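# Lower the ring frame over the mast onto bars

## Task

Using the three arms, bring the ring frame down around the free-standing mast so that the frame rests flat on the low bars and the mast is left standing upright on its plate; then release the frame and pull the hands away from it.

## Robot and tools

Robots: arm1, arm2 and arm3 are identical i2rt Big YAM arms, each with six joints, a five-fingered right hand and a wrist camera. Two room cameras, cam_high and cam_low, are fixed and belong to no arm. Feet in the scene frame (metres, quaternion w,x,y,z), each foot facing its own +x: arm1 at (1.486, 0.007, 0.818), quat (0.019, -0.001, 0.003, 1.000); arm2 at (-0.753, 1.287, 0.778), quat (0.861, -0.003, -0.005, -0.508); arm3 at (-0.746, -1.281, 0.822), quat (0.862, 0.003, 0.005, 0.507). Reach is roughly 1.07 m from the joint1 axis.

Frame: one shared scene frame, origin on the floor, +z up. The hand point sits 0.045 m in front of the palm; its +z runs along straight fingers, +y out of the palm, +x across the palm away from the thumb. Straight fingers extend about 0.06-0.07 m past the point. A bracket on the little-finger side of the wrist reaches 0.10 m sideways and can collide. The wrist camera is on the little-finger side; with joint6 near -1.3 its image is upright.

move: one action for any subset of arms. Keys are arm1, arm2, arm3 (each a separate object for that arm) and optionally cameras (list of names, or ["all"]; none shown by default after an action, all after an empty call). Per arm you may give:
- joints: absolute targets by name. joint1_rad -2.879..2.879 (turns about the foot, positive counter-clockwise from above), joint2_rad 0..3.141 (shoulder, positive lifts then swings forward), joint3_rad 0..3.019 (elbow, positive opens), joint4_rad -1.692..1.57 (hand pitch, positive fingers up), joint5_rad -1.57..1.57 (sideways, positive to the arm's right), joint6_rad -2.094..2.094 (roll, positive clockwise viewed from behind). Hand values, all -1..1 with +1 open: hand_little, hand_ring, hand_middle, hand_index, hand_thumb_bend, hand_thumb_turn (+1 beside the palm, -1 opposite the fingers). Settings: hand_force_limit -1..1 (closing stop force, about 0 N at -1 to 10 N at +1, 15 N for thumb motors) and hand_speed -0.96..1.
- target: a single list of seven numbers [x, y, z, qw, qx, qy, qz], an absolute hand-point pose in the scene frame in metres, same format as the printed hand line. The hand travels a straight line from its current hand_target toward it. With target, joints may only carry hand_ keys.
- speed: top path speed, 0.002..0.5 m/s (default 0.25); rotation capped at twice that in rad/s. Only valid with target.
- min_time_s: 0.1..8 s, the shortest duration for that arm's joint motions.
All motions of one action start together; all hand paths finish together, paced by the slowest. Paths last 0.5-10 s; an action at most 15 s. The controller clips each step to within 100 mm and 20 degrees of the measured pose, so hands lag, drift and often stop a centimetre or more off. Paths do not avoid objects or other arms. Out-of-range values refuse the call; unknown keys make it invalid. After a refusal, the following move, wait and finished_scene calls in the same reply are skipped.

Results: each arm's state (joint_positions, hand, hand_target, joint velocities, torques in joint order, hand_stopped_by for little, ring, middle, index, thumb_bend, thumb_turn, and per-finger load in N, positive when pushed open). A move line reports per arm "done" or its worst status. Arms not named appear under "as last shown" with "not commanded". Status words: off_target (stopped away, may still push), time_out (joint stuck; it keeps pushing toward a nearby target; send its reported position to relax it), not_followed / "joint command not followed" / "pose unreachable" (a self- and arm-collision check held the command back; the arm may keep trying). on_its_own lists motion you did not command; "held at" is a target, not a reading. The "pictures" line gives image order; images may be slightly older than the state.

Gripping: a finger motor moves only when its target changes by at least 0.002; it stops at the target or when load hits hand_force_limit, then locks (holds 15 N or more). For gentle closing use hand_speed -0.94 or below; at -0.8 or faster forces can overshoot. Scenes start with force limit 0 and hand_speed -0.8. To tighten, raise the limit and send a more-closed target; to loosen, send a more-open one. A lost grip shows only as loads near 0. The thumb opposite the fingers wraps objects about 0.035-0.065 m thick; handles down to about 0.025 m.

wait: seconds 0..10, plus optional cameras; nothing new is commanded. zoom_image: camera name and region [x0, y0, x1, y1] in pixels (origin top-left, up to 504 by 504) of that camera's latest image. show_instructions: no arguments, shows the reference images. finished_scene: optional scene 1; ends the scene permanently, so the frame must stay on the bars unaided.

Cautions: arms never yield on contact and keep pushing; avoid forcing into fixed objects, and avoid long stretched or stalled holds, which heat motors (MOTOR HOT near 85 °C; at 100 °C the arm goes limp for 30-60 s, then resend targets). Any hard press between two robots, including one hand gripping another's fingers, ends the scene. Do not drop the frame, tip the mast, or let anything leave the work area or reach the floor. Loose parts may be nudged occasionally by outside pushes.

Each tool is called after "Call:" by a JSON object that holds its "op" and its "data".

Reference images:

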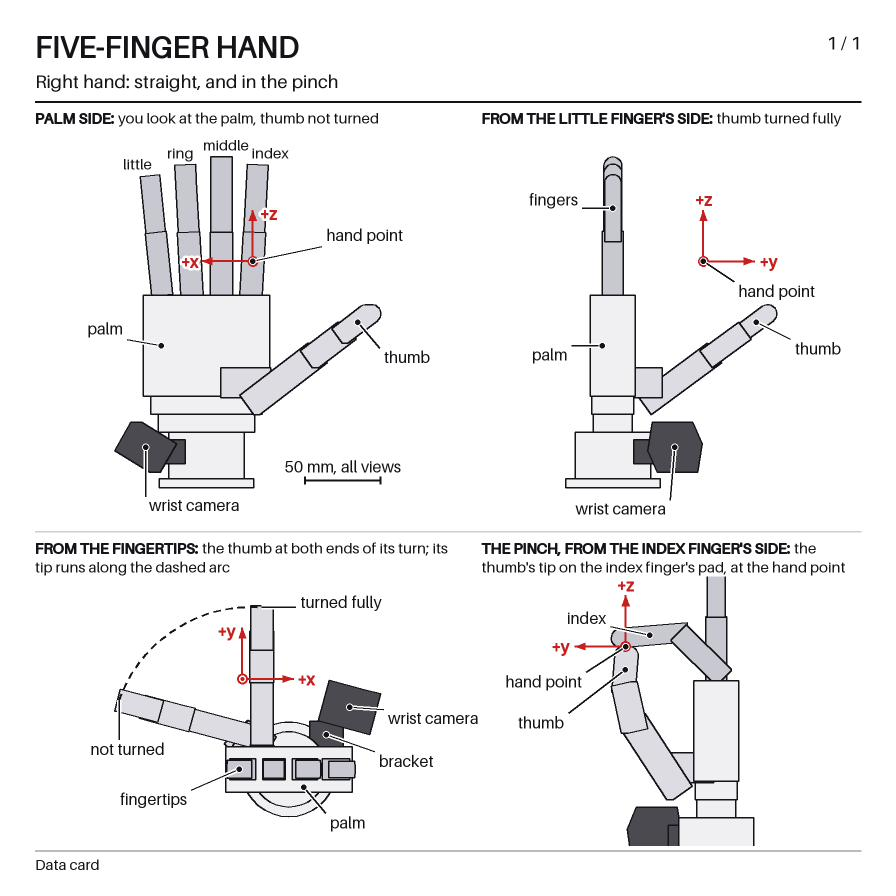

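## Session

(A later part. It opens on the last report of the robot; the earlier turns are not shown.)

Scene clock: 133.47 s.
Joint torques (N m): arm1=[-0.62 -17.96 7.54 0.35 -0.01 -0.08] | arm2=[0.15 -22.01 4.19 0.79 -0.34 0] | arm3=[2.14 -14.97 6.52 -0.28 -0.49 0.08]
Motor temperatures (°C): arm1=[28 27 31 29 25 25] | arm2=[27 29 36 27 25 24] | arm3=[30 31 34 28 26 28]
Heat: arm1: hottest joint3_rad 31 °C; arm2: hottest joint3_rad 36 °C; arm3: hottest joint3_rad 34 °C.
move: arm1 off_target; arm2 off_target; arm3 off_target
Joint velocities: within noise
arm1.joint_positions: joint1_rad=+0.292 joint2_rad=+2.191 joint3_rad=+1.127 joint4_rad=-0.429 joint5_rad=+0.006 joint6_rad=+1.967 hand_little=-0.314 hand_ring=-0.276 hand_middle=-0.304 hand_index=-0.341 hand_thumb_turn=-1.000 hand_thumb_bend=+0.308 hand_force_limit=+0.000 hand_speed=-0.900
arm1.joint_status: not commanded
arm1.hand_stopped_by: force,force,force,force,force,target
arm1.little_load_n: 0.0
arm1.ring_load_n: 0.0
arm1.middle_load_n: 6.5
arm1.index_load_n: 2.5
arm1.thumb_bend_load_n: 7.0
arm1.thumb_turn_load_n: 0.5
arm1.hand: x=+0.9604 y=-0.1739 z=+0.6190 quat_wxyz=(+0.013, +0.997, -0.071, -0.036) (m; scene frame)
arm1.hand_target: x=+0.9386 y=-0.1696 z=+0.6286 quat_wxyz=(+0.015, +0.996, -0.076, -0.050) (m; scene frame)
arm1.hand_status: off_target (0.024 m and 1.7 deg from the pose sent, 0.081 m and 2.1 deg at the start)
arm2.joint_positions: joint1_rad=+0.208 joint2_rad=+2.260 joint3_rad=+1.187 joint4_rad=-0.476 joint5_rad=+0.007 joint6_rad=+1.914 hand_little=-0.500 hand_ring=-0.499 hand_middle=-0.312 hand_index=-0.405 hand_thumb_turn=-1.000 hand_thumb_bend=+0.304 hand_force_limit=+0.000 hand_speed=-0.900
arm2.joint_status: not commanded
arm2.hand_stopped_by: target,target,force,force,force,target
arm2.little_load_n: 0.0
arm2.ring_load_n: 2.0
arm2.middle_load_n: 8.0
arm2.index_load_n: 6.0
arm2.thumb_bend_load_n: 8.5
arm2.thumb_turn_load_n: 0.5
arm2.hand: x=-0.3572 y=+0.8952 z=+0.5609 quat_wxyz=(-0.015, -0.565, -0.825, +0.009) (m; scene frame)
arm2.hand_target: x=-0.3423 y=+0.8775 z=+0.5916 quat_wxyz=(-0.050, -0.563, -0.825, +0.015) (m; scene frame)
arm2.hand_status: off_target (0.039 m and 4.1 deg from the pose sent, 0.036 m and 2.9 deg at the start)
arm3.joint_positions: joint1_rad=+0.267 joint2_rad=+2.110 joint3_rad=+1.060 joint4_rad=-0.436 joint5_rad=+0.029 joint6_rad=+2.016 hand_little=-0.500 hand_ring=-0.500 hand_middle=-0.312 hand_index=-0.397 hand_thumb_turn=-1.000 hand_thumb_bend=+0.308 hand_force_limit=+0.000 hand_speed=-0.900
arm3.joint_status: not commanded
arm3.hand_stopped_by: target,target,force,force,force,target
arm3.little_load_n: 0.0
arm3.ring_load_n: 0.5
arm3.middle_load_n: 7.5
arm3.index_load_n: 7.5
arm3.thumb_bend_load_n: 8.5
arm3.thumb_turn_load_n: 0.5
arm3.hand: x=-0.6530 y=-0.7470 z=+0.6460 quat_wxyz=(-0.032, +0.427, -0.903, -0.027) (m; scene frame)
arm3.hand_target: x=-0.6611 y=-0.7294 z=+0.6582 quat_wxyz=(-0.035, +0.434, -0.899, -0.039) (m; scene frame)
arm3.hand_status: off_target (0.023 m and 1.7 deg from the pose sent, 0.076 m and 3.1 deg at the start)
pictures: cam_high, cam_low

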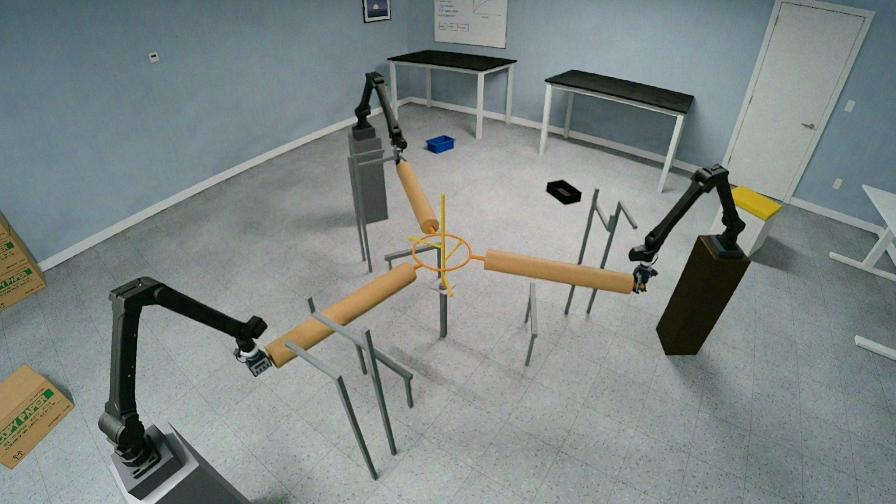

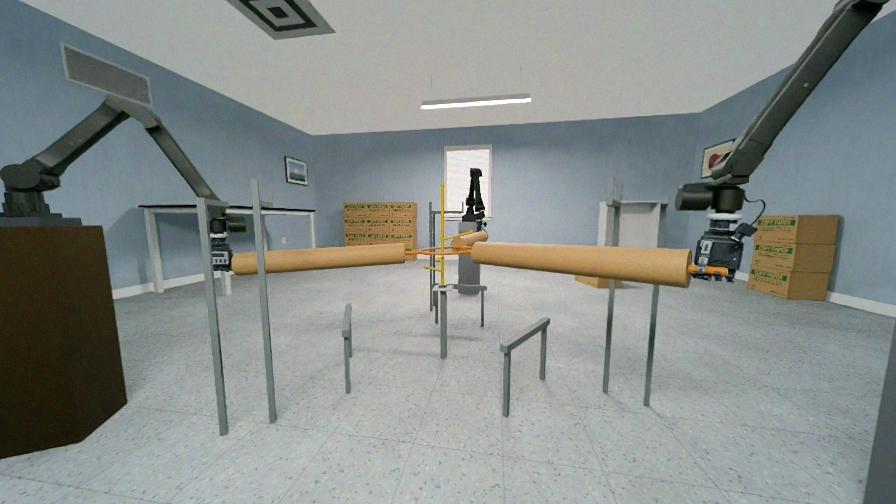

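Call:
{"op": "move", "data": {"arm1": {"target": [0.895, -0.130, 0.622, 0.0108, 0.996, -0.0723, -0.0511], "speed": 0.07}, "arm2": {"target": [-0.390, 0.906, 0.605, 0.0497, 0.5605, 0.8264, -0.0161], "speed": 0.07}, "arm3": {"target": [-0.701, -0.698, 0.655, 0.0308, -0.4378, 0.8975, 0.0423], "speed": 0.07}, "cameras": ["cam_high", "cam_low"]}}

Call:
{"op": "zoom_image", "data": {"camera": "cam_low", "region": [380, 170, 540, 310]}}

Call:
{"op": "zoom_image", "data": {"camera": "cam_high", "region": [370, 170, 530, 310]}}

Call:
{"op": "zoom_image", "data": {"camera": "cam_high", "region": [200, 270, 360, 430]}}

Call:
{"op": "zoom_image", "data": {"camera": "cam_low", "region": [180, 160, 300, 260]}}

Scene clock: 135.53 s.
Joint torques (N m): arm1=[-0.5 -19.08 8.35 0.39 -0.03 -0.08] | arm2=[-0.21 -19.9 3.75 0.88 -0.35 0] | arm3=[2.26 -14.86 7.46 -0.2 -0.58 0.09]
Motor temperatures (°C): arm1=[28 27 31 29 25 25] | arm2=[27 29 36 27 25 24] | arm3=[30 31 34 28 26 28]
Heat: arm1: hottest joint3_rad 31 °C; arm2: hottest joint3_rad 36 °C; arm3: hottest joint3_rad 34 °C.
move: arm1 off_target; arm2 off_target; arm3 off_target
Joint velocities: within noise
arm1.joint_positions: joint1_rad=+0.203 joint2_rad=+2.254 joint3_rad=+1.240 joint4_rad=-0.488 joint5_rad=+0.006 joint6_rad=+1.871 hand_little=-0.314 hand_ring=-0.276 hand_middle=-0.304 hand_index=-0.341 hand_thumb_turn=-1.000 hand_thumb_bend=+0.308 hand_force_limit=+0.000 hand_speed=-0.900
arm1.joint_status: not commanded
arm1.hand_stopped_by: force,force,force,force,force,target
arm1.little_load_n: 0.0
arm1.ring_load_n: 0.0
arm1.middle_load_n: 6.5
arm1.index_load_n: 2.5
arm1.thumb_bend_load_n: 7.5
arm1.thumb_turn_load_n: 0.5
arm1.hand: x=+0.9211 y=-0.1353 z=+0.6098 quat_wxyz=(+0.008, +0.997, -0.068, -0.033) (m; scene frame)
arm1.hand_target: x=+0.8959 y=-0.1296 z=+0.6226 quat_wxyz=(+0.011, +0.996, -0.072, -0.051) (m; scene frame)
arm1.hand_status: off_target (0.029 m and 2.1 deg from the pose sent, 0.079 m and 1.7 deg at the start)
arm2.joint_positions: joint1_rad=+0.173 joint2_rad=+2.155 joint3_rad=+1.011 joint4_rad=-0.407 joint5_rad=+0.005 joint6_rad=+1.868 hand_little=-0.500 hand_ring=-0.499 hand_middle=-0.312 hand_index=-0.405 hand_thumb_turn=-1.000 hand_thumb_bend=+0.304 hand_force_limit=+0.000 hand_speed=-0.900
arm2.joint_status: not commanded
arm2.hand_stopped_by: target,target,force,force,force,target
arm2.little_load_n: 0.0
arm2.ring_load_n: 2.0
arm2.middle_load_n: 8.5
arm2.index_load_n: 5.5
arm2.thumb_bend_load_n: 8.5
arm2.thumb_turn_load_n: 0.0
arm2.hand: x=-0.4038 y=+0.9261 z=+0.5772 quat_wxyz=(-0.013, -0.561, -0.828, +0.008) (m; scene frame)
arm2.hand_target: x=-0.3903 y=+0.9064 z=+0.6047 quat_wxyz=(-0.050, -0.560, -0.827, +0.016) (m; scene frame)
arm2.hand_status: off_target (0.037 m and 4.3 deg from the pose sent, 0.056 m and 4.1 deg at the start)
arm3.joint_positions: joint1_rad=+0.350 joint2_rad=+2.142 joint3_rad=+1.129 joint4_rad=-0.474 joint5_rad=+0.028 joint6_rad=+2.090 hand_little=-0.500 hand_ring=-0.499 hand_middle=-0.312 hand_index=-0.397 hand_thumb_turn=-1.000 hand_thumb_bend=+0.308 hand_force_limit=+0.000 hand_speed=-0.900
arm3.joint_status: not commanded
arm3.hand_stopped_by: target,target,force,force,force,target
arm3.little_load_n: 0.5
arm3.ring_load_n: 1.5
arm3.middle_load_n: 7.5
arm3.index_load_n: 6.0
arm3.thumb_bend_load_n: 8.5
arm3.thumb_turn_load_n: 0.0
arm3.hand: x=-0.6898 y=-0.7182 z=+0.6456 quat_wxyz=(-0.030, +0.431, -0.901, -0.029) (m; scene frame)
arm3.hand_target: x=-0.7011 y=-0.6988 z=+0.6554 quat_wxyz=(-0.030, +0.439, -0.897, -0.043) (m; scene frame)
arm3.hand_status: off_target (0.025 m and 1.8 deg from the pose sent, 0.069 m and 2.3 deg at the start; a joint's target at an end of its range on 22 of 47 steps)
pictures: cam_high, cam_low

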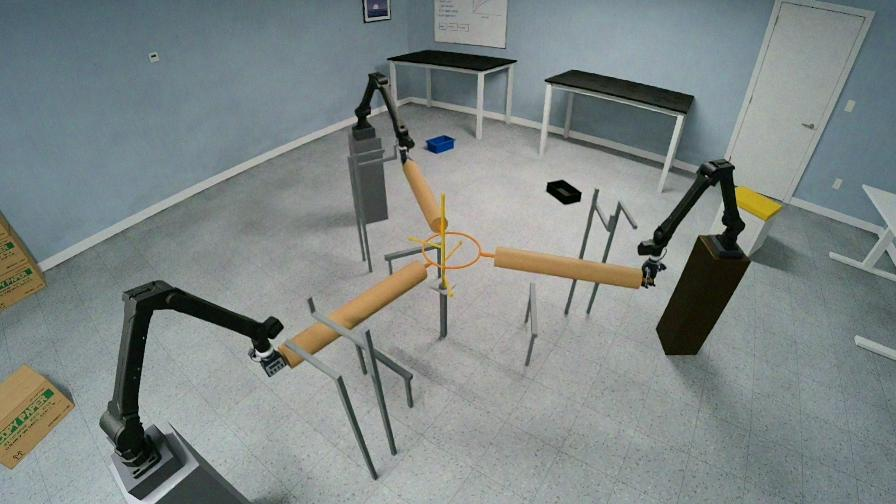

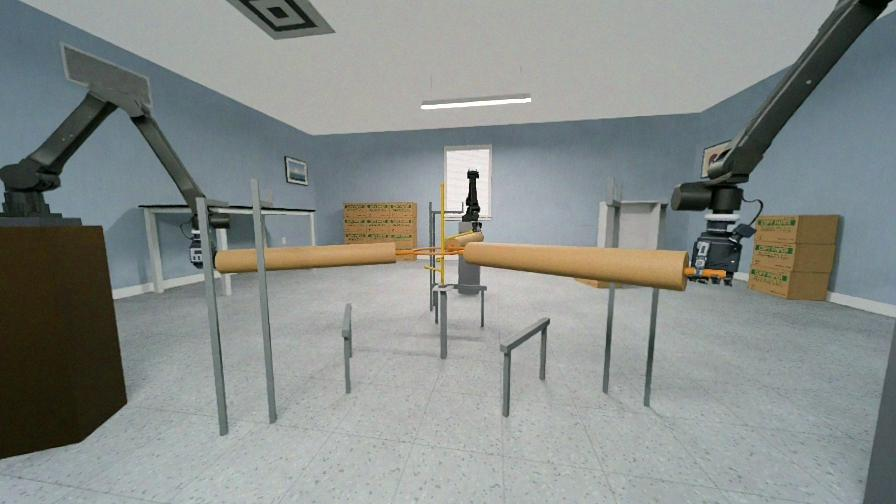

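Scaled by 3.150 from the camera's 896x504 image, which has a finer 1280x720 frame.

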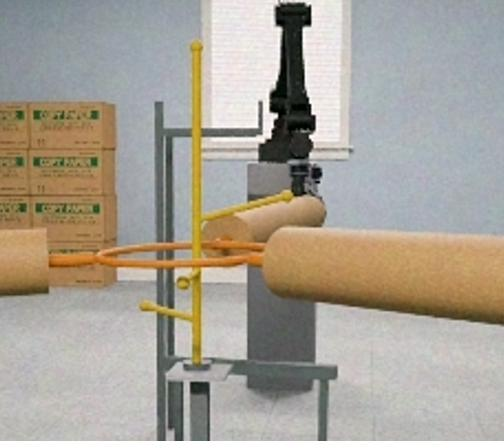

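Scaled by 3.150 from the camera's 896x504 image, which has a finer 1280x720 frame.

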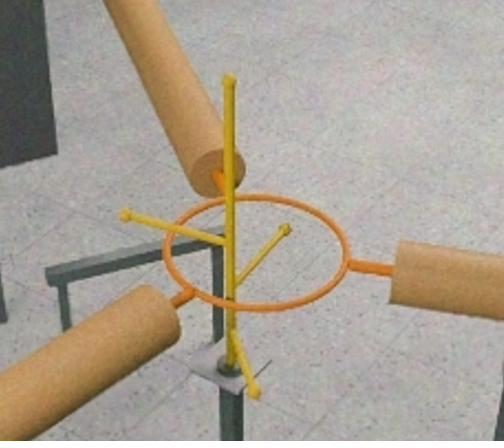

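Scaled by 3.150 from the camera's 896x504 image, which has a finer 1280x720 frame.

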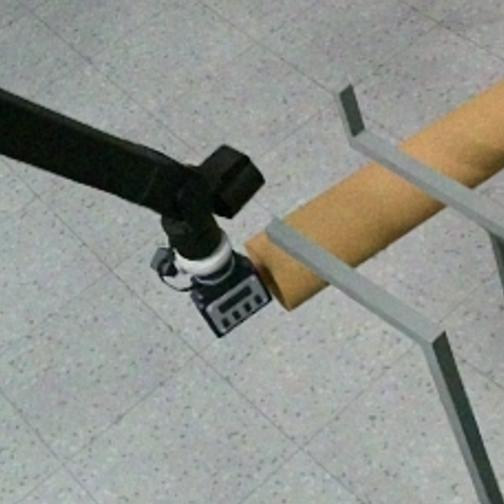

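Scaled by 4.200 from the camera's 896x504 image, which has a finer 1280x720 frame.

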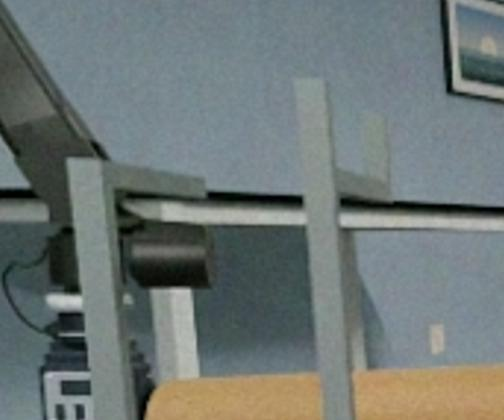

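Call:
{"op": "move", "data": {"arm1": {"target": [0.895, -0.130, 0.575, 0.0108, 0.996, -0.0723, -0.0511], "speed": 0.07}, "arm2": {"target": [-0.390, 0.905, 0.590, 0.0497, 0.5605, 0.8264, -0.0161], "speed": 0.07}, "arm3": {"target": [-0.699, -0.699, 0.605, 0.0308, -0.4378, 0.8975, 0.0423], "speed": 0.07}, "cameras": ["cam_high", "cam_low"]}}

Call:
{"op": "zoom_image", "data": {"camera": "cam_low", "region": [380, 170, 540, 310]}}

Call:
{"op": "zoom_image", "data": {"camera": "cam_high", "region": [370, 170, 530, 310]}}

Call:
{"op": "zoom_image", "data": {"camera": "cam_high", "region": [200, 270, 360, 430]}}

Scene clock: 137.33 s.
Joint torques (N m): arm1=[-0.56 -19.84 7.2 1.05 0.17 -0.02] | arm2=[0.09 -16.73 4.56 1.39 -0.32 0.04] | arm3=[1.9 -15.44 6.16 0.5 -0.73 0.06]
Motor temperatures (°C): arm1=[28 28 31 29 25 25] | arm2=[27 29 35 27 25 24] | arm3=[30 31 34 28 26 28]
Heat: arm1: hottest joint3_rad 31 °C; arm2: hottest joint3_rad 35 °C; arm3: hottest joint3_rad 34 °C.
move: arm1 off_target; arm2 off_target; arm3 off_target
Joint velocities: within noise
arm1.joint_positions: joint1_rad=+0.203 joint2_rad=+2.358 joint3_rad=+1.277 joint4_rad=-0.429 joint5_rad=+0.000 joint6_rad=+1.866 hand_little=-0.314 hand_ring=-0.276 hand_middle=-0.304 hand_index=-0.341 hand_thumb_turn=-1.000 hand_thumb_bend=+0.308 hand_force_limit=+0.000 hand_speed=-0.900
arm1.joint_status: not commanded
arm1.hand_stopped_by: force,force,force,force,force,target
arm1.little_load_n: 0.0
arm1.ring_load_n: 0.0
arm1.middle_load_n: 6.5
arm1.index_load_n: 2.5
arm1.thumb_bend_load_n: 7.0
arm1.thumb_turn_load_n: 0.5
arm1.hand: x=+0.9220 y=-0.1370 z=+0.5648 quat_wxyz=(+0.010, +0.997, -0.065, -0.028) (m; scene frame)
arm1.hand_target: x=+0.8957 y=-0.1297 z=+0.5759 quat_wxyz=(+0.011, +0.996, -0.072, -0.051) (m; scene frame)
arm1.hand_status: off_target (0.030 m and 2.8 deg from the pose sent, 0.044 m and 2.1 deg at the start)
arm2.joint_positions: joint1_rad=+0.172 joint2_rad=+2.155 joint3_rad=+1.007 joint4_rad=-0.390 joint5_rad=+0.005 joint6_rad=+1.862 hand_little=-0.500 hand_ring=-0.499 hand_middle=-0.312 hand_index=-0.405 hand_thumb_turn=-1.000 hand_thumb_bend=+0.304 hand_force_limit=+0.000 hand_speed=-0.900
arm2.joint_status: not commanded
arm2.hand_stopped_by: target,target,force,force,force,target
arm2.little_load_n: 0.0
arm2.ring_load_n: 2.0
arm2.middle_load_n: 8.0
arm2.index_load_n: 6.0
arm2.thumb_bend_load_n: 8.0
arm2.thumb_turn_load_n: 0.0
arm2.hand: x=-0.4024 y=+0.9245 z=+0.5775 quat_wxyz=(-0.020, -0.559, -0.829, +0.010) (m; scene frame)
arm2.hand_target: x=-0.3906 y=+0.9054 z=+0.5905 quat_wxyz=(-0.049, -0.560, -0.827, +0.016) (m; scene frame)
arm2.hand_status: off_target (0.026 m and 3.5 deg from the pose sent, 0.028 m and 4.3 deg at the start)
arm3.joint_positions: joint1_rad=+0.350 joint2_rad=+2.256 joint3_rad=+1.157 joint4_rad=-0.395 joint5_rad=+0.032 joint6_rad=+2.090 hand_little=-0.500 hand_ring=-0.499 hand_middle=-0.312 hand_index=-0.397 hand_thumb_turn=-1.000 hand_thumb_bend=+0.308 hand_force_limit=+0.000 hand_speed=-0.900
arm3.joint_status: not commanded
arm3.hand_stopped_by: target,target,force,force,force,target
arm3.little_load_n: 0.0
arm3.ring_load_n: 1.5
arm3.middle_load_n: 7.5
arm3.index_load_n: 5.5
arm3.thumb_bend_load_n: 9.0
arm3.thumb_turn_load_n: 0.0
arm3.hand: x=-0.6897 y=-0.7182 z=+0.5973 quat_wxyz=(-0.029, +0.431, -0.901, -0.025) (m; scene frame)
arm3.hand_target: x=-0.6991 y=-0.6994 z=+0.6055 quat_wxyz=(-0.031, +0.438, -0.898, -0.043) (m; scene frame)
arm3.hand_status: off_target (0.023 m and 2.2 deg from the pose sent, 0.046 m and 1.7 deg at the start)
pictures: cam_high, cam_low

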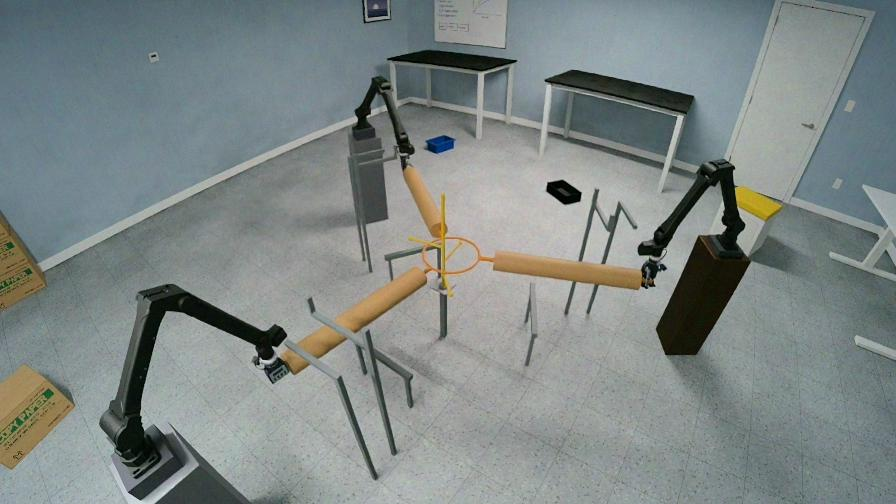

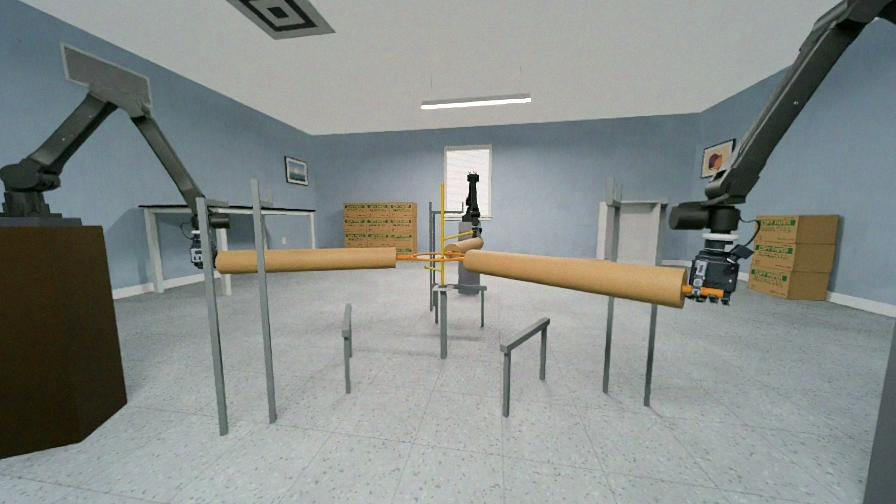

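Scaled by 3.150 from the camera's 896x504 image, which has a finer 1280x720 frame.

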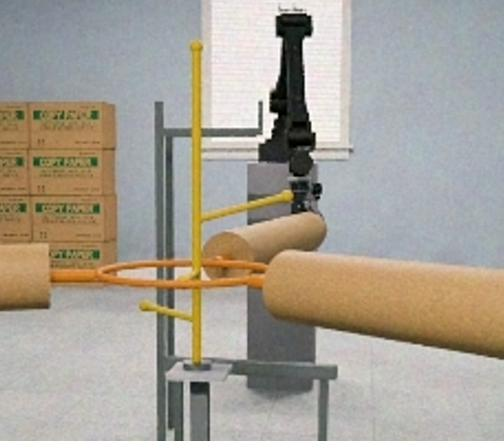

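Scaled by 3.150 from the camera's 896x504 image, which has a finer 1280x720 frame.

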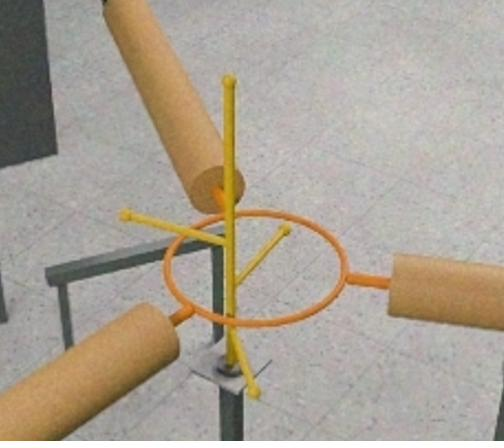

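Scaled by 3.150 from the camera's 896x504 image, which has a finer 1280x720 frame.

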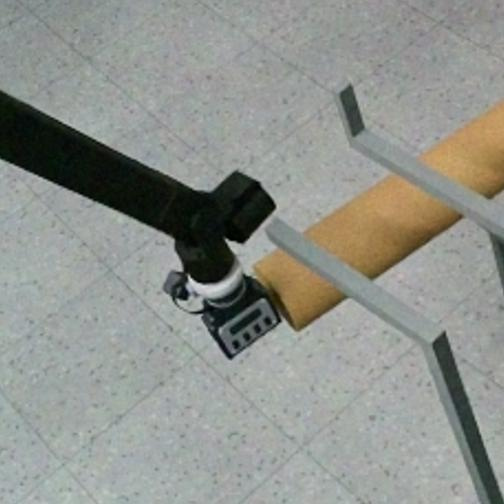

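Call:
{"op": "move", "data": {"arm1": {"target": [0.893, -0.133, 0.528, 0.0108, 0.996, -0.0723, -0.0511], "speed": 0.07}, "arm2": {"target": [-0.391, 0.904, 0.545, 0.0497, 0.5605, 0.8264, -0.0161], "speed": 0.07}, "arm3": {"target": [-0.699, -0.699, 0.558, 0.0308, -0.4378, 0.8975, 0.0423], "speed": 0.07}, "cameras": ["cam_high", "cam_low"]}}

Call:
{"op": "zoom_image", "data": {"camera": "cam_low", "region": [380, 170, 540, 310]}}

Call:
{"op": "zoom_image", "data": {"camera": "cam_high", "region": [370, 170, 530, 310]}}

Call:
{"op": "zoom_image", "data": {"camera": "cam_high", "region": [200, 270, 360, 430]}}

Call:
{"op": "zoom_image", "data": {"camera": "cam_low", "region": [160, 160, 300, 300]}}

Scene clock: 138.97 s.
Joint torques (N m): arm1=[-0.26 -20.31 6.6 1.07 -0.08 0.03] | arm2=[-0.03 -15.33 5.7 0.76 -0.33 0.05] | arm3=[1.79 -15.79 5.44 0.57 -0.58 0.05]
Motor temperatures (°C): arm1=[28 28 31 29 25 25] | arm2=[27 29 35 27 25 24] | arm3=[30 31 34 28 26 28]
Heat: arm1: hottest joint3_rad 31 °C; arm2: hottest joint3_rad 35 °C; arm3: hottest joint3_rad 34 °C.
move: arm1 off_target; arm2 off_target; arm3 off_target
Joint velocities: within noise
arm1.joint_positions: joint1_rad=+0.203 joint2_rad=+2.469 joint3_rad=+1.330 joint4_rad=-0.371 joint5_rad=+0.007 joint6_rad=+1.864 hand_little=-0.314 hand_ring=-0.276 hand_middle=-0.304 hand_index=-0.341 hand_thumb_turn=-1.000 hand_thumb_bend=+0.308 hand_force_limit=+0.000 hand_speed=-0.900
arm1.joint_status: not commanded
arm1.hand_stopped_by: force,force,force,force,force,target
arm1.little_load_n: 0.0
arm1.ring_load_n: 0.0
arm1.middle_load_n: 6.5
arm1.index_load_n: 2.5
arm1.thumb_bend_load_n: 7.0
arm1.thumb_turn_load_n: 1.0
arm1.hand: x=+0.9191 y=-0.1365 z=+0.5185 quat_wxyz=(+0.007, +0.997, -0.065, -0.029) (m; scene frame)
arm1.hand_target: x=+0.8937 y=-0.1327 z=+0.5289 quat_wxyz=(+0.011, +0.996, -0.072, -0.051) (m; scene frame)
arm1.hand_status: off_target (0.028 m and 2.7 deg from the pose sent, 0.047 m and 2.8 deg at the start)
arm2.joint_positions: joint1_rad=+0.168 joint2_rad=+2.248 joint3_rad=+1.010 joint4_rad=-0.285 joint5_rad=+0.004 joint6_rad=+1.859 hand_little=-0.500 hand_ring=-0.499 hand_middle=-0.312 hand_index=-0.405 hand_thumb_turn=-1.000 hand_thumb_bend=+0.304 hand_force_limit=+0.000 hand_speed=-0.900
arm2.joint_status: not commanded
arm2.hand_stopped_by: target,target,force,force,force,target
arm2.little_load_n: 0.0
arm2.ring_load_n: 2.0
arm2.middle_load_n: 8.5
arm2.index_load_n: 6.0
arm2.thumb_bend_load_n: 8.5
arm2.thumb_turn_load_n: 0.0
arm2.hand: x=-0.4058 y=+0.9253 z=+0.5399 quat_wxyz=(-0.027, -0.559, -0.828, +0.012) (m; scene frame)
arm2.hand_target: x=-0.3916 y=+0.9044 z=+0.5460 quat_wxyz=(-0.050, -0.561, -0.826, +0.016) (m; scene frame)
arm2.hand_status: off_target (0.026 m and 2.7 deg from the pose sent, 0.040 m and 3.5 deg at the start)
arm3.joint_positions: joint1_rad=+0.350 joint2_rad=+2.368 joint3_rad=+1.195 joint4_rad=-0.322 joint5_rad=+0.029 joint6_rad=+2.090 hand_little=-0.500 hand_ring=-0.499 hand_middle=-0.312 hand_index=-0.397 hand_thumb_turn=-1.000 hand_thumb_bend=+0.308 hand_force_limit=+0.000 hand_speed=-0.900
arm3.joint_status: not commanded
arm3.hand_stopped_by: target,target,force,force,force,target
arm3.little_load_n: 0.0
arm3.ring_load_n: 1.5
arm3.middle_load_n: 7.5
arm3.index_load_n: 5.5
arm3.thumb_bend_load_n: 9.0
arm3.thumb_turn_load_n: 0.0
arm3.hand: x=-0.6908 y=-0.7175 z=+0.5514 quat_wxyz=(-0.028, +0.431, -0.901, -0.026) (m; scene frame)
arm3.hand_target: x=-0.6991 y=-0.6994 z=+0.5585 quat_wxyz=(-0.031, +0.438, -0.898, -0.042) (m; scene frame)
arm3.hand_status: off_target (0.021 m and 2.1 deg from the pose sent, 0.045 m and 2.2 deg at the start)
pictures: cam_high, cam_low

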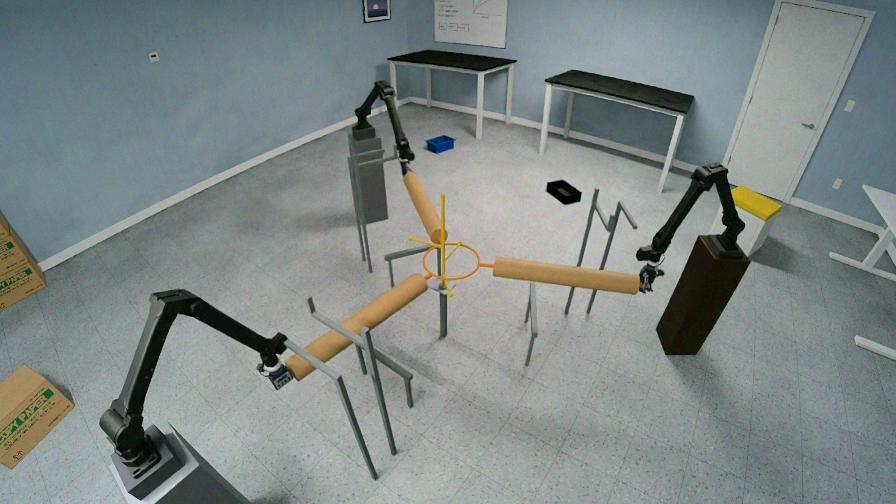

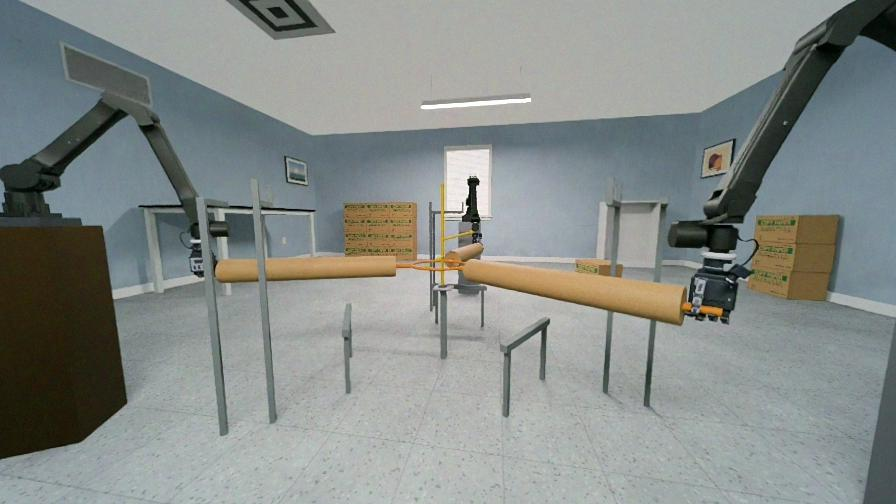

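Scaled by 3.150 from the camera's 896x504 image, which has a finer 1280x720 frame.

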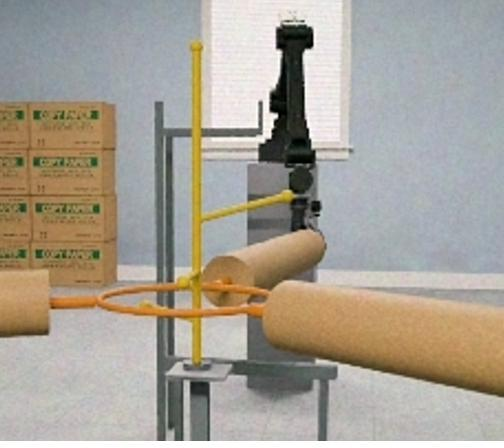

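Scaled by 3.150 from the camera's 896x504 image, which has a finer 1280x720 frame.

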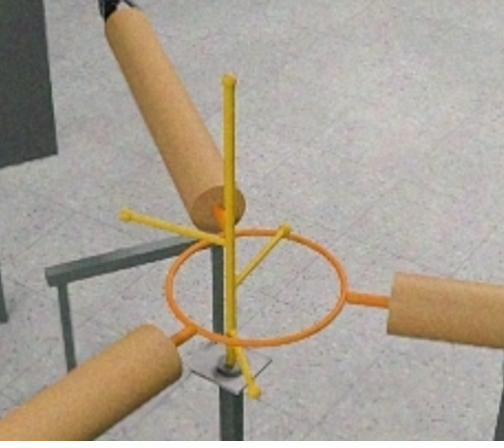

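Scaled by 3.150 from the camera's 896x504 image, which has a finer 1280x720 frame.

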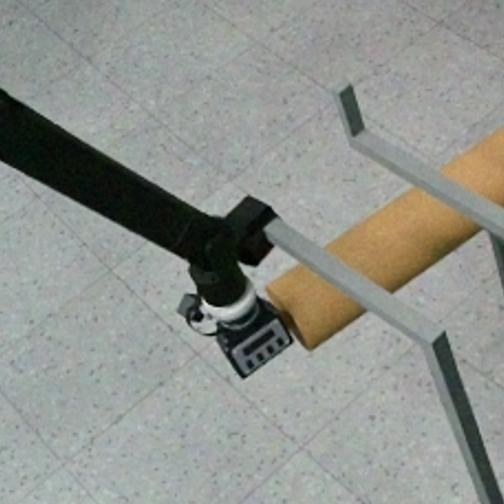

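Scaled by 3.600 from the camera's 896x504 image, which has a finer 1280x720 frame.

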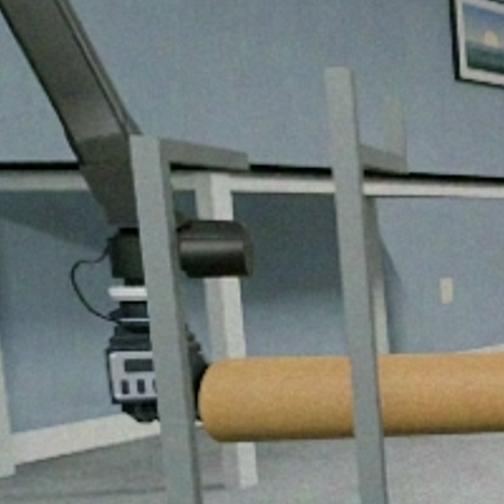

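Call:
{"op": "move", "data": {"arm1": {"target": [0.938, -0.115, 0.532, 0.0101, 0.996, -0.0723, -0.0513], "speed": 0.07}, "arm2": {"target": [-0.341, 0.922, 0.549, 0.0508, 0.5605, 0.8264, -0.011], "speed": 0.07}, "arm3": {"target": [-0.644, -0.680, 0.561, 0.0336, -0.4366, 0.898, 0.040], "speed": 0.07}, "cameras": ["cam_high", "cam_low"]}}

Call:
{"op": "zoom_image", "data": {"camera": "cam_low", "region": [380, 170, 540, 310]}}

Call:
{"op": "zoom_image", "data": {"camera": "cam_high", "region": [370, 170, 530, 310]}}

Call:
{"op": "zoom_image", "data": {"camera": "cam_high", "region": [200, 270, 360, 430]}}

Scene clock: 141.40 s.
Joint torques (N m): arm1=[-0.5 -23.59 2.65 1.13 -0.08 -0.09] | arm2=[0.79 -15.68 6.71 0.09 -0.17 0.17] | arm3=[0.91 -16.56 6.64 -0.06 -0.5 -0.02]
Motor temperatures (°C): arm1=[28 28 31 29 25 25] | arm2=[27 29 35 27 25 24] | arm3=[30 31 34 28 26 28]
Heat: arm1: hottest joint3_rad 31 °C; arm2: hottest joint3_rad 35 °C; arm3: hottest joint3_rad 34 °C.
move: arm1 off_target; arm2 off_target; arm3 off_target
Joint velocities: within noise
arm1.joint_positions: joint1_rad=+0.184 joint2_rad=+2.466 joint3_rad=+1.209 joint4_rad=-0.270 joint5_rad=+0.007 joint6_rad=+1.856 hand_little=-0.314 hand_ring=-0.276 hand_middle=-0.304 hand_index=-0.341 hand_thumb_turn=-1.000 hand_thumb_bend=+0.308 hand_force_limit=+0.000 hand_speed=-0.900
arm1.joint_status: not commanded
arm1.hand_stopped_by: force,force,force,force,force,target
arm1.little_load_n: 0.0
arm1.ring_load_n: 0.0
arm1.middle_load_n: 6.5
arm1.index_load_n: 3.0
arm1.thumb_bend_load_n: 7.5
arm1.thumb_turn_load_n: 0.5
arm1.hand: x=+0.9641 y=-0.1194 z=+0.5017 quat_wxyz=(+0.004, +0.997, -0.070, -0.021) (m; scene frame)
arm1.hand_target: x=+0.9385 y=-0.1150 z=+0.5311 quat_wxyz=(+0.010, +0.996, -0.072, -0.051) (m; scene frame)
arm1.hand_status: off_target (0.040 m and 3.6 deg from the pose sent, 0.032 m and 2.7 deg at the start)
arm2.joint_positions: joint1_rad=+0.261 joint2_rad=+2.260 joint3_rad=+1.059 joint4_rad=-0.315 joint5_rad=-0.002 joint6_rad=+1.946 hand_little=-0.500 hand_ring=-0.499 hand_middle=-0.312 hand_index=-0.405 hand_thumb_turn=-1.000 hand_thumb_bend=+0.304 hand_force_limit=+0.000 hand_speed=-0.900
arm2.joint_status: not commanded
arm2.hand_stopped_by: target,target,force,force,force,target
arm2.little_load_n: 0.0
arm2.ring_load_n: 2.0
arm2.middle_load_n: 8.0
arm2.index_load_n: 6.0
arm2.thumb_bend_load_n: 8.5
arm2.thumb_turn_load_n: 0.5
arm2.hand: x=-0.3609 y=+0.9414 z=+0.5420 quat_wxyz=(-0.031, -0.556, -0.830, +0.008) (m; scene frame)
arm2.hand_target: x=-0.3417 y=+0.9226 z=+0.5500 quat_wxyz=(-0.051, -0.561, -0.827, +0.011) (m; scene frame)
arm2.hand_status: off_target (0.029 m and 2.3 deg from the pose sent, 0.065 m and 2.8 deg at the start)
arm3.joint_positions: joint1_rad=+0.268 joint2_rad=+2.392 joint3_rad=+1.278 joint4_rad=-0.376 joint5_rad=+0.025 joint6_rad=+2.008 hand_little=-0.500 hand_ring=-0.499 hand_middle=-0.312 hand_index=-0.397 hand_thumb_turn=-1.000 hand_thumb_bend=+0.308 hand_force_limit=+0.000 hand_speed=-0.900
arm3.joint_status: not commanded
arm3.hand_stopped_by: target,target,force,force,force,target
arm3.little_load_n: 0.0
arm3.ring_load_n: 1.5
arm3.middle_load_n: 7.5
arm3.index_load_n: 6.0
arm3.thumb_bend_load_n: 9.0
arm3.thumb_turn_load_n: 0.0
arm3.hand: x=-0.6445 y=-0.7003 z=+0.5524 quat_wxyz=(-0.029, +0.431, -0.901, -0.026) (m; scene frame)
arm3.hand_target: x=-0.6440 y=-0.6805 z=+0.5616 quat_wxyz=(-0.034, +0.437, -0.898, -0.040) (m; scene frame)
arm3.hand_status: off_target (0.022 m and 1.8 deg from the pose sent, 0.061 m and 1.9 deg at the start)
pictures: cam_high, cam_low

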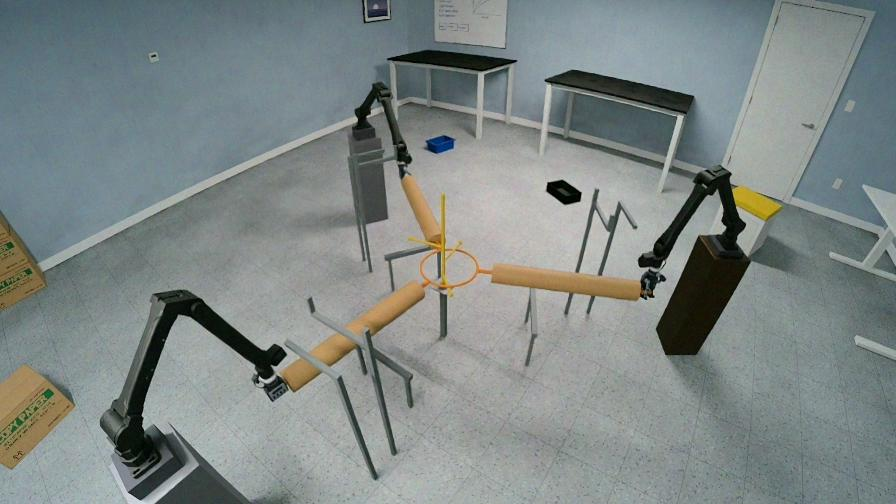

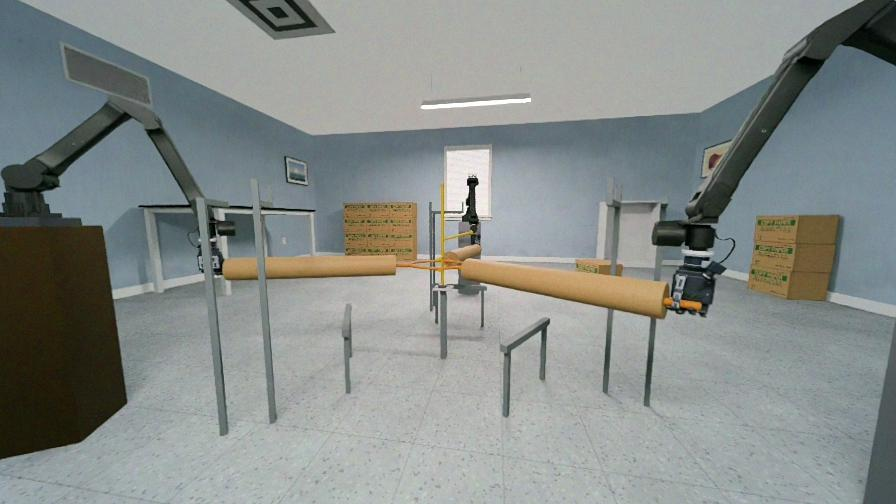

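Scaled by 3.150 from the camera's 896x504 image, which has a finer 1280x720 frame.

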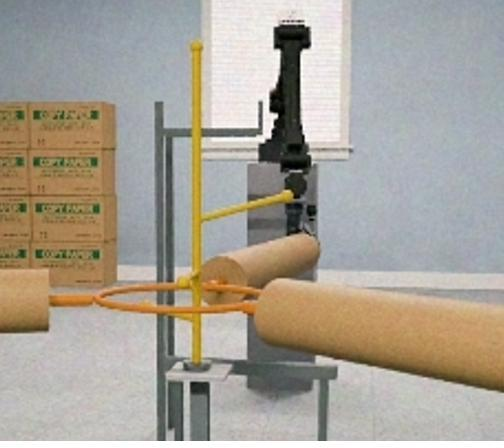

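Scaled by 3.150 from the camera's 896x504 image, which has a finer 1280x720 frame.

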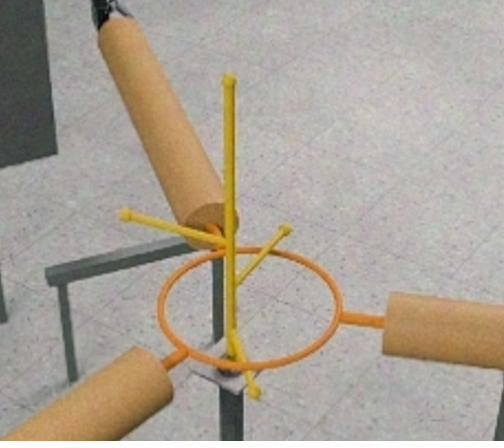

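Scaled by 3.150 from the camera's 896x504 image, which has a finer 1280x720 frame.

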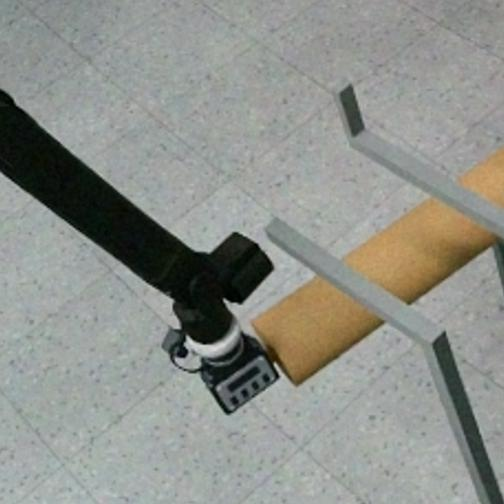

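Call:
{"op": "move", "data": {"arm1": {"target": [0.983, -0.098, 0.560, 0.0095, 0.996, -0.0723, -0.0514], "speed": 0.07}, "arm2": {"target": [-0.292, 0.939, 0.550, 0.0519, 0.5605, 0.8264, -0.0062], "speed": 0.07}, "arm3": {"target": [-0.589, -0.662, 0.560, 0.0363, -0.4354, 0.8986, 0.0377], "speed": 0.07}, "cameras": ["cam_high", "cam_low"]}}

Call:
{"op": "zoom_image", "data": {"camera": "cam_low", "region": [380, 170, 540, 310]}}

Call:
{"op": "zoom_image", "data": {"camera": "cam_high", "region": [370, 170, 530, 310]}}

Scene clock: 143.27 s.
Joint torques (N m): arm1=[-0.56 -22.07 2.35 1.36 -0.12 -0.09] | arm2=[0.67 -16.73 7.31 0.08 -0.19 0.19] | arm3=[0.5 -17.44 7.57 -0.06 -0.45 -0.06]
Motor temperatures (°C): arm1=[28 28 31 29 25 25] | arm2=[27 29 35 27 25 24] | arm3=[30 31 34 28 26 28]
Heat: arm1: hottest joint3_rad 31 °C; arm2: hottest joint3_rad 35 °C; arm3: hottest joint3_rad 34 °C.
move: arm1 off_target; arm2 off_target; arm3 off_target
Joint velocities: within noise
arm1.joint_positions: joint1_rad=+0.161 joint2_rad=+2.354 joint3_rad=+1.031 joint4_rad=-0.215 joint5_rad=+0.007 joint6_rad=+1.831 hand_little=-0.314 hand_ring=-0.276 hand_middle=-0.304 hand_index=-0.341 hand_thumb_turn=-1.000 hand_thumb_bend=+0.308 hand_force_limit=+0.000 hand_speed=-0.900
arm1.joint_status: not commanded
arm1.hand_stopped_by: force,force,force,force,force,target
arm1.little_load_n: 0.0
arm1.ring_load_n: 0.0
arm1.middle_load_n: 6.5
arm1.index_load_n: 3.0
arm1.thumb_bend_load_n: 7.0
arm1.thumb_turn_load_n: 0.5
arm1.hand: x=+1.0116 y=-0.1019 z=+0.5310 quat_wxyz=(+0.003, +0.997, -0.069, -0.016) (m; scene frame)
arm1.hand_target: x=+0.9836 y=-0.0978 z=+0.5592 quat_wxyz=(+0.009, +0.996, -0.072, -0.051) (m; scene frame)
arm1.hand_status: off_target (0.041 m and 4.2 deg from the pose sent, 0.065 m and 3.6 deg at the start)
arm2.joint_positions: joint1_rad=+0.352 joint2_rad=+2.286 joint3_rad=+1.131 joint4_rad=-0.364 joint5_rad=-0.003 joint6_rad=+2.033 hand_little=-0.500 hand_ring=-0.499 hand_middle=-0.312 hand_index=-0.405 hand_thumb_turn=-1.000 hand_thumb_bend=+0.304 hand_force_limit=+0.000 hand_speed=-0.900
arm2.joint_status: not commanded
arm2.hand_stopped_by: target,target,force,force,force,target
arm2.little_load_n: 0.0
arm2.ring_load_n: 2.0
arm2.middle_load_n: 8.5
arm2.index_load_n: 5.5
arm2.thumb_bend_load_n: 8.0
arm2.thumb_turn_load_n: 0.5
arm2.hand: x=-0.3148 y=+0.9577 z=+0.5415 quat_wxyz=(-0.031, -0.555, -0.831, +0.005) (m; scene frame)
arm2.hand_target: x=-0.2929 y=+0.9397 z=+0.5511 quat_wxyz=(-0.052, -0.560, -0.827, +0.006) (m; scene frame)
arm2.hand_status: off_target (0.031 m and 2.6 deg from the pose sent, 0.069 m and 2.4 deg at the start)
arm3.joint_positions: joint1_rad=+0.189 joint2_rad=+2.435 joint3_rad=+1.385 joint4_rad=-0.447 joint5_rad=+0.022 joint6_rad=+1.926 hand_little=-0.500 hand_ring=-0.499 hand_middle=-0.312 hand_index=-0.397 hand_thumb_turn=-1.000 hand_thumb_bend=+0.308 hand_force_limit=+0.000 hand_speed=-0.900
arm3.joint_status: not commanded
arm3.hand_stopped_by: target,target,force,force,force,target
arm3.little_load_n: 0.0
arm3.ring_load_n: 1.5
arm3.middle_load_n: 7.5
arm3.index_load_n: 6.0
arm3.thumb_bend_load_n: 9.0
arm3.thumb_turn_load_n: 0.5
arm3.hand: x=-0.5957 y=-0.6852 z=+0.5483 quat_wxyz=(-0.028, +0.433, -0.901, -0.022) (m; scene frame)
arm3.hand_target: x=-0.5891 y=-0.6628 z=+0.5608 quat_wxyz=(-0.037, +0.435, -0.899, -0.038) (m; scene frame)
arm3.hand_status: off_target (0.027 m and 2.1 deg from the pose sent, 0.068 m and 1.6 deg at the start)
pictures: cam_high, cam_low

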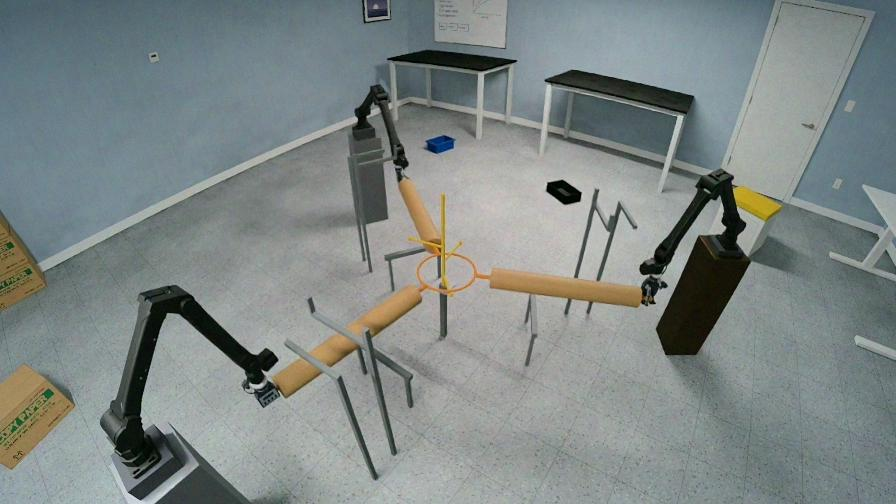

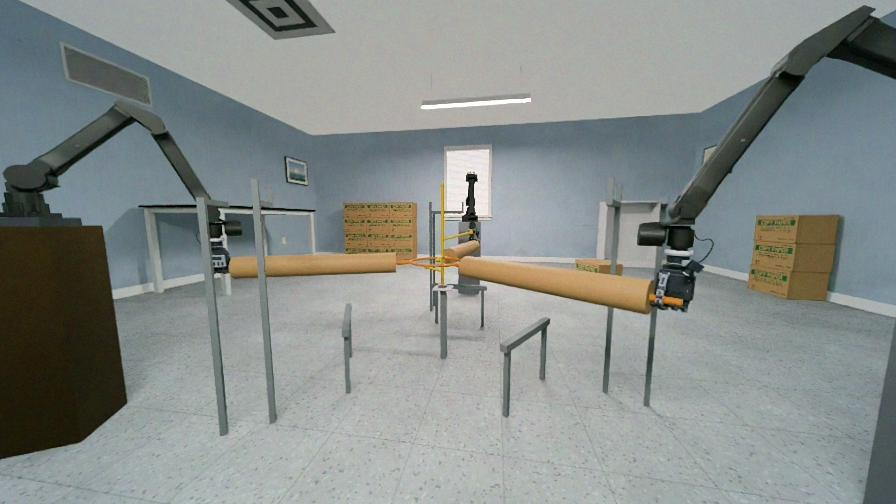

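Scaled by 3.150 from the camera's 896x504 image, which has a finer 1280x720 frame.

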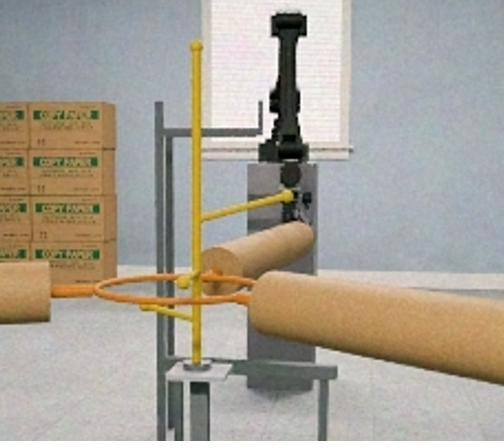

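Scaled by 3.150 from the camera's 896x504 image, which has a finer 1280x720 frame.

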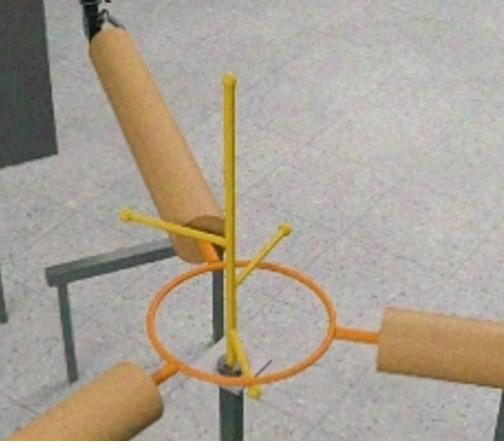

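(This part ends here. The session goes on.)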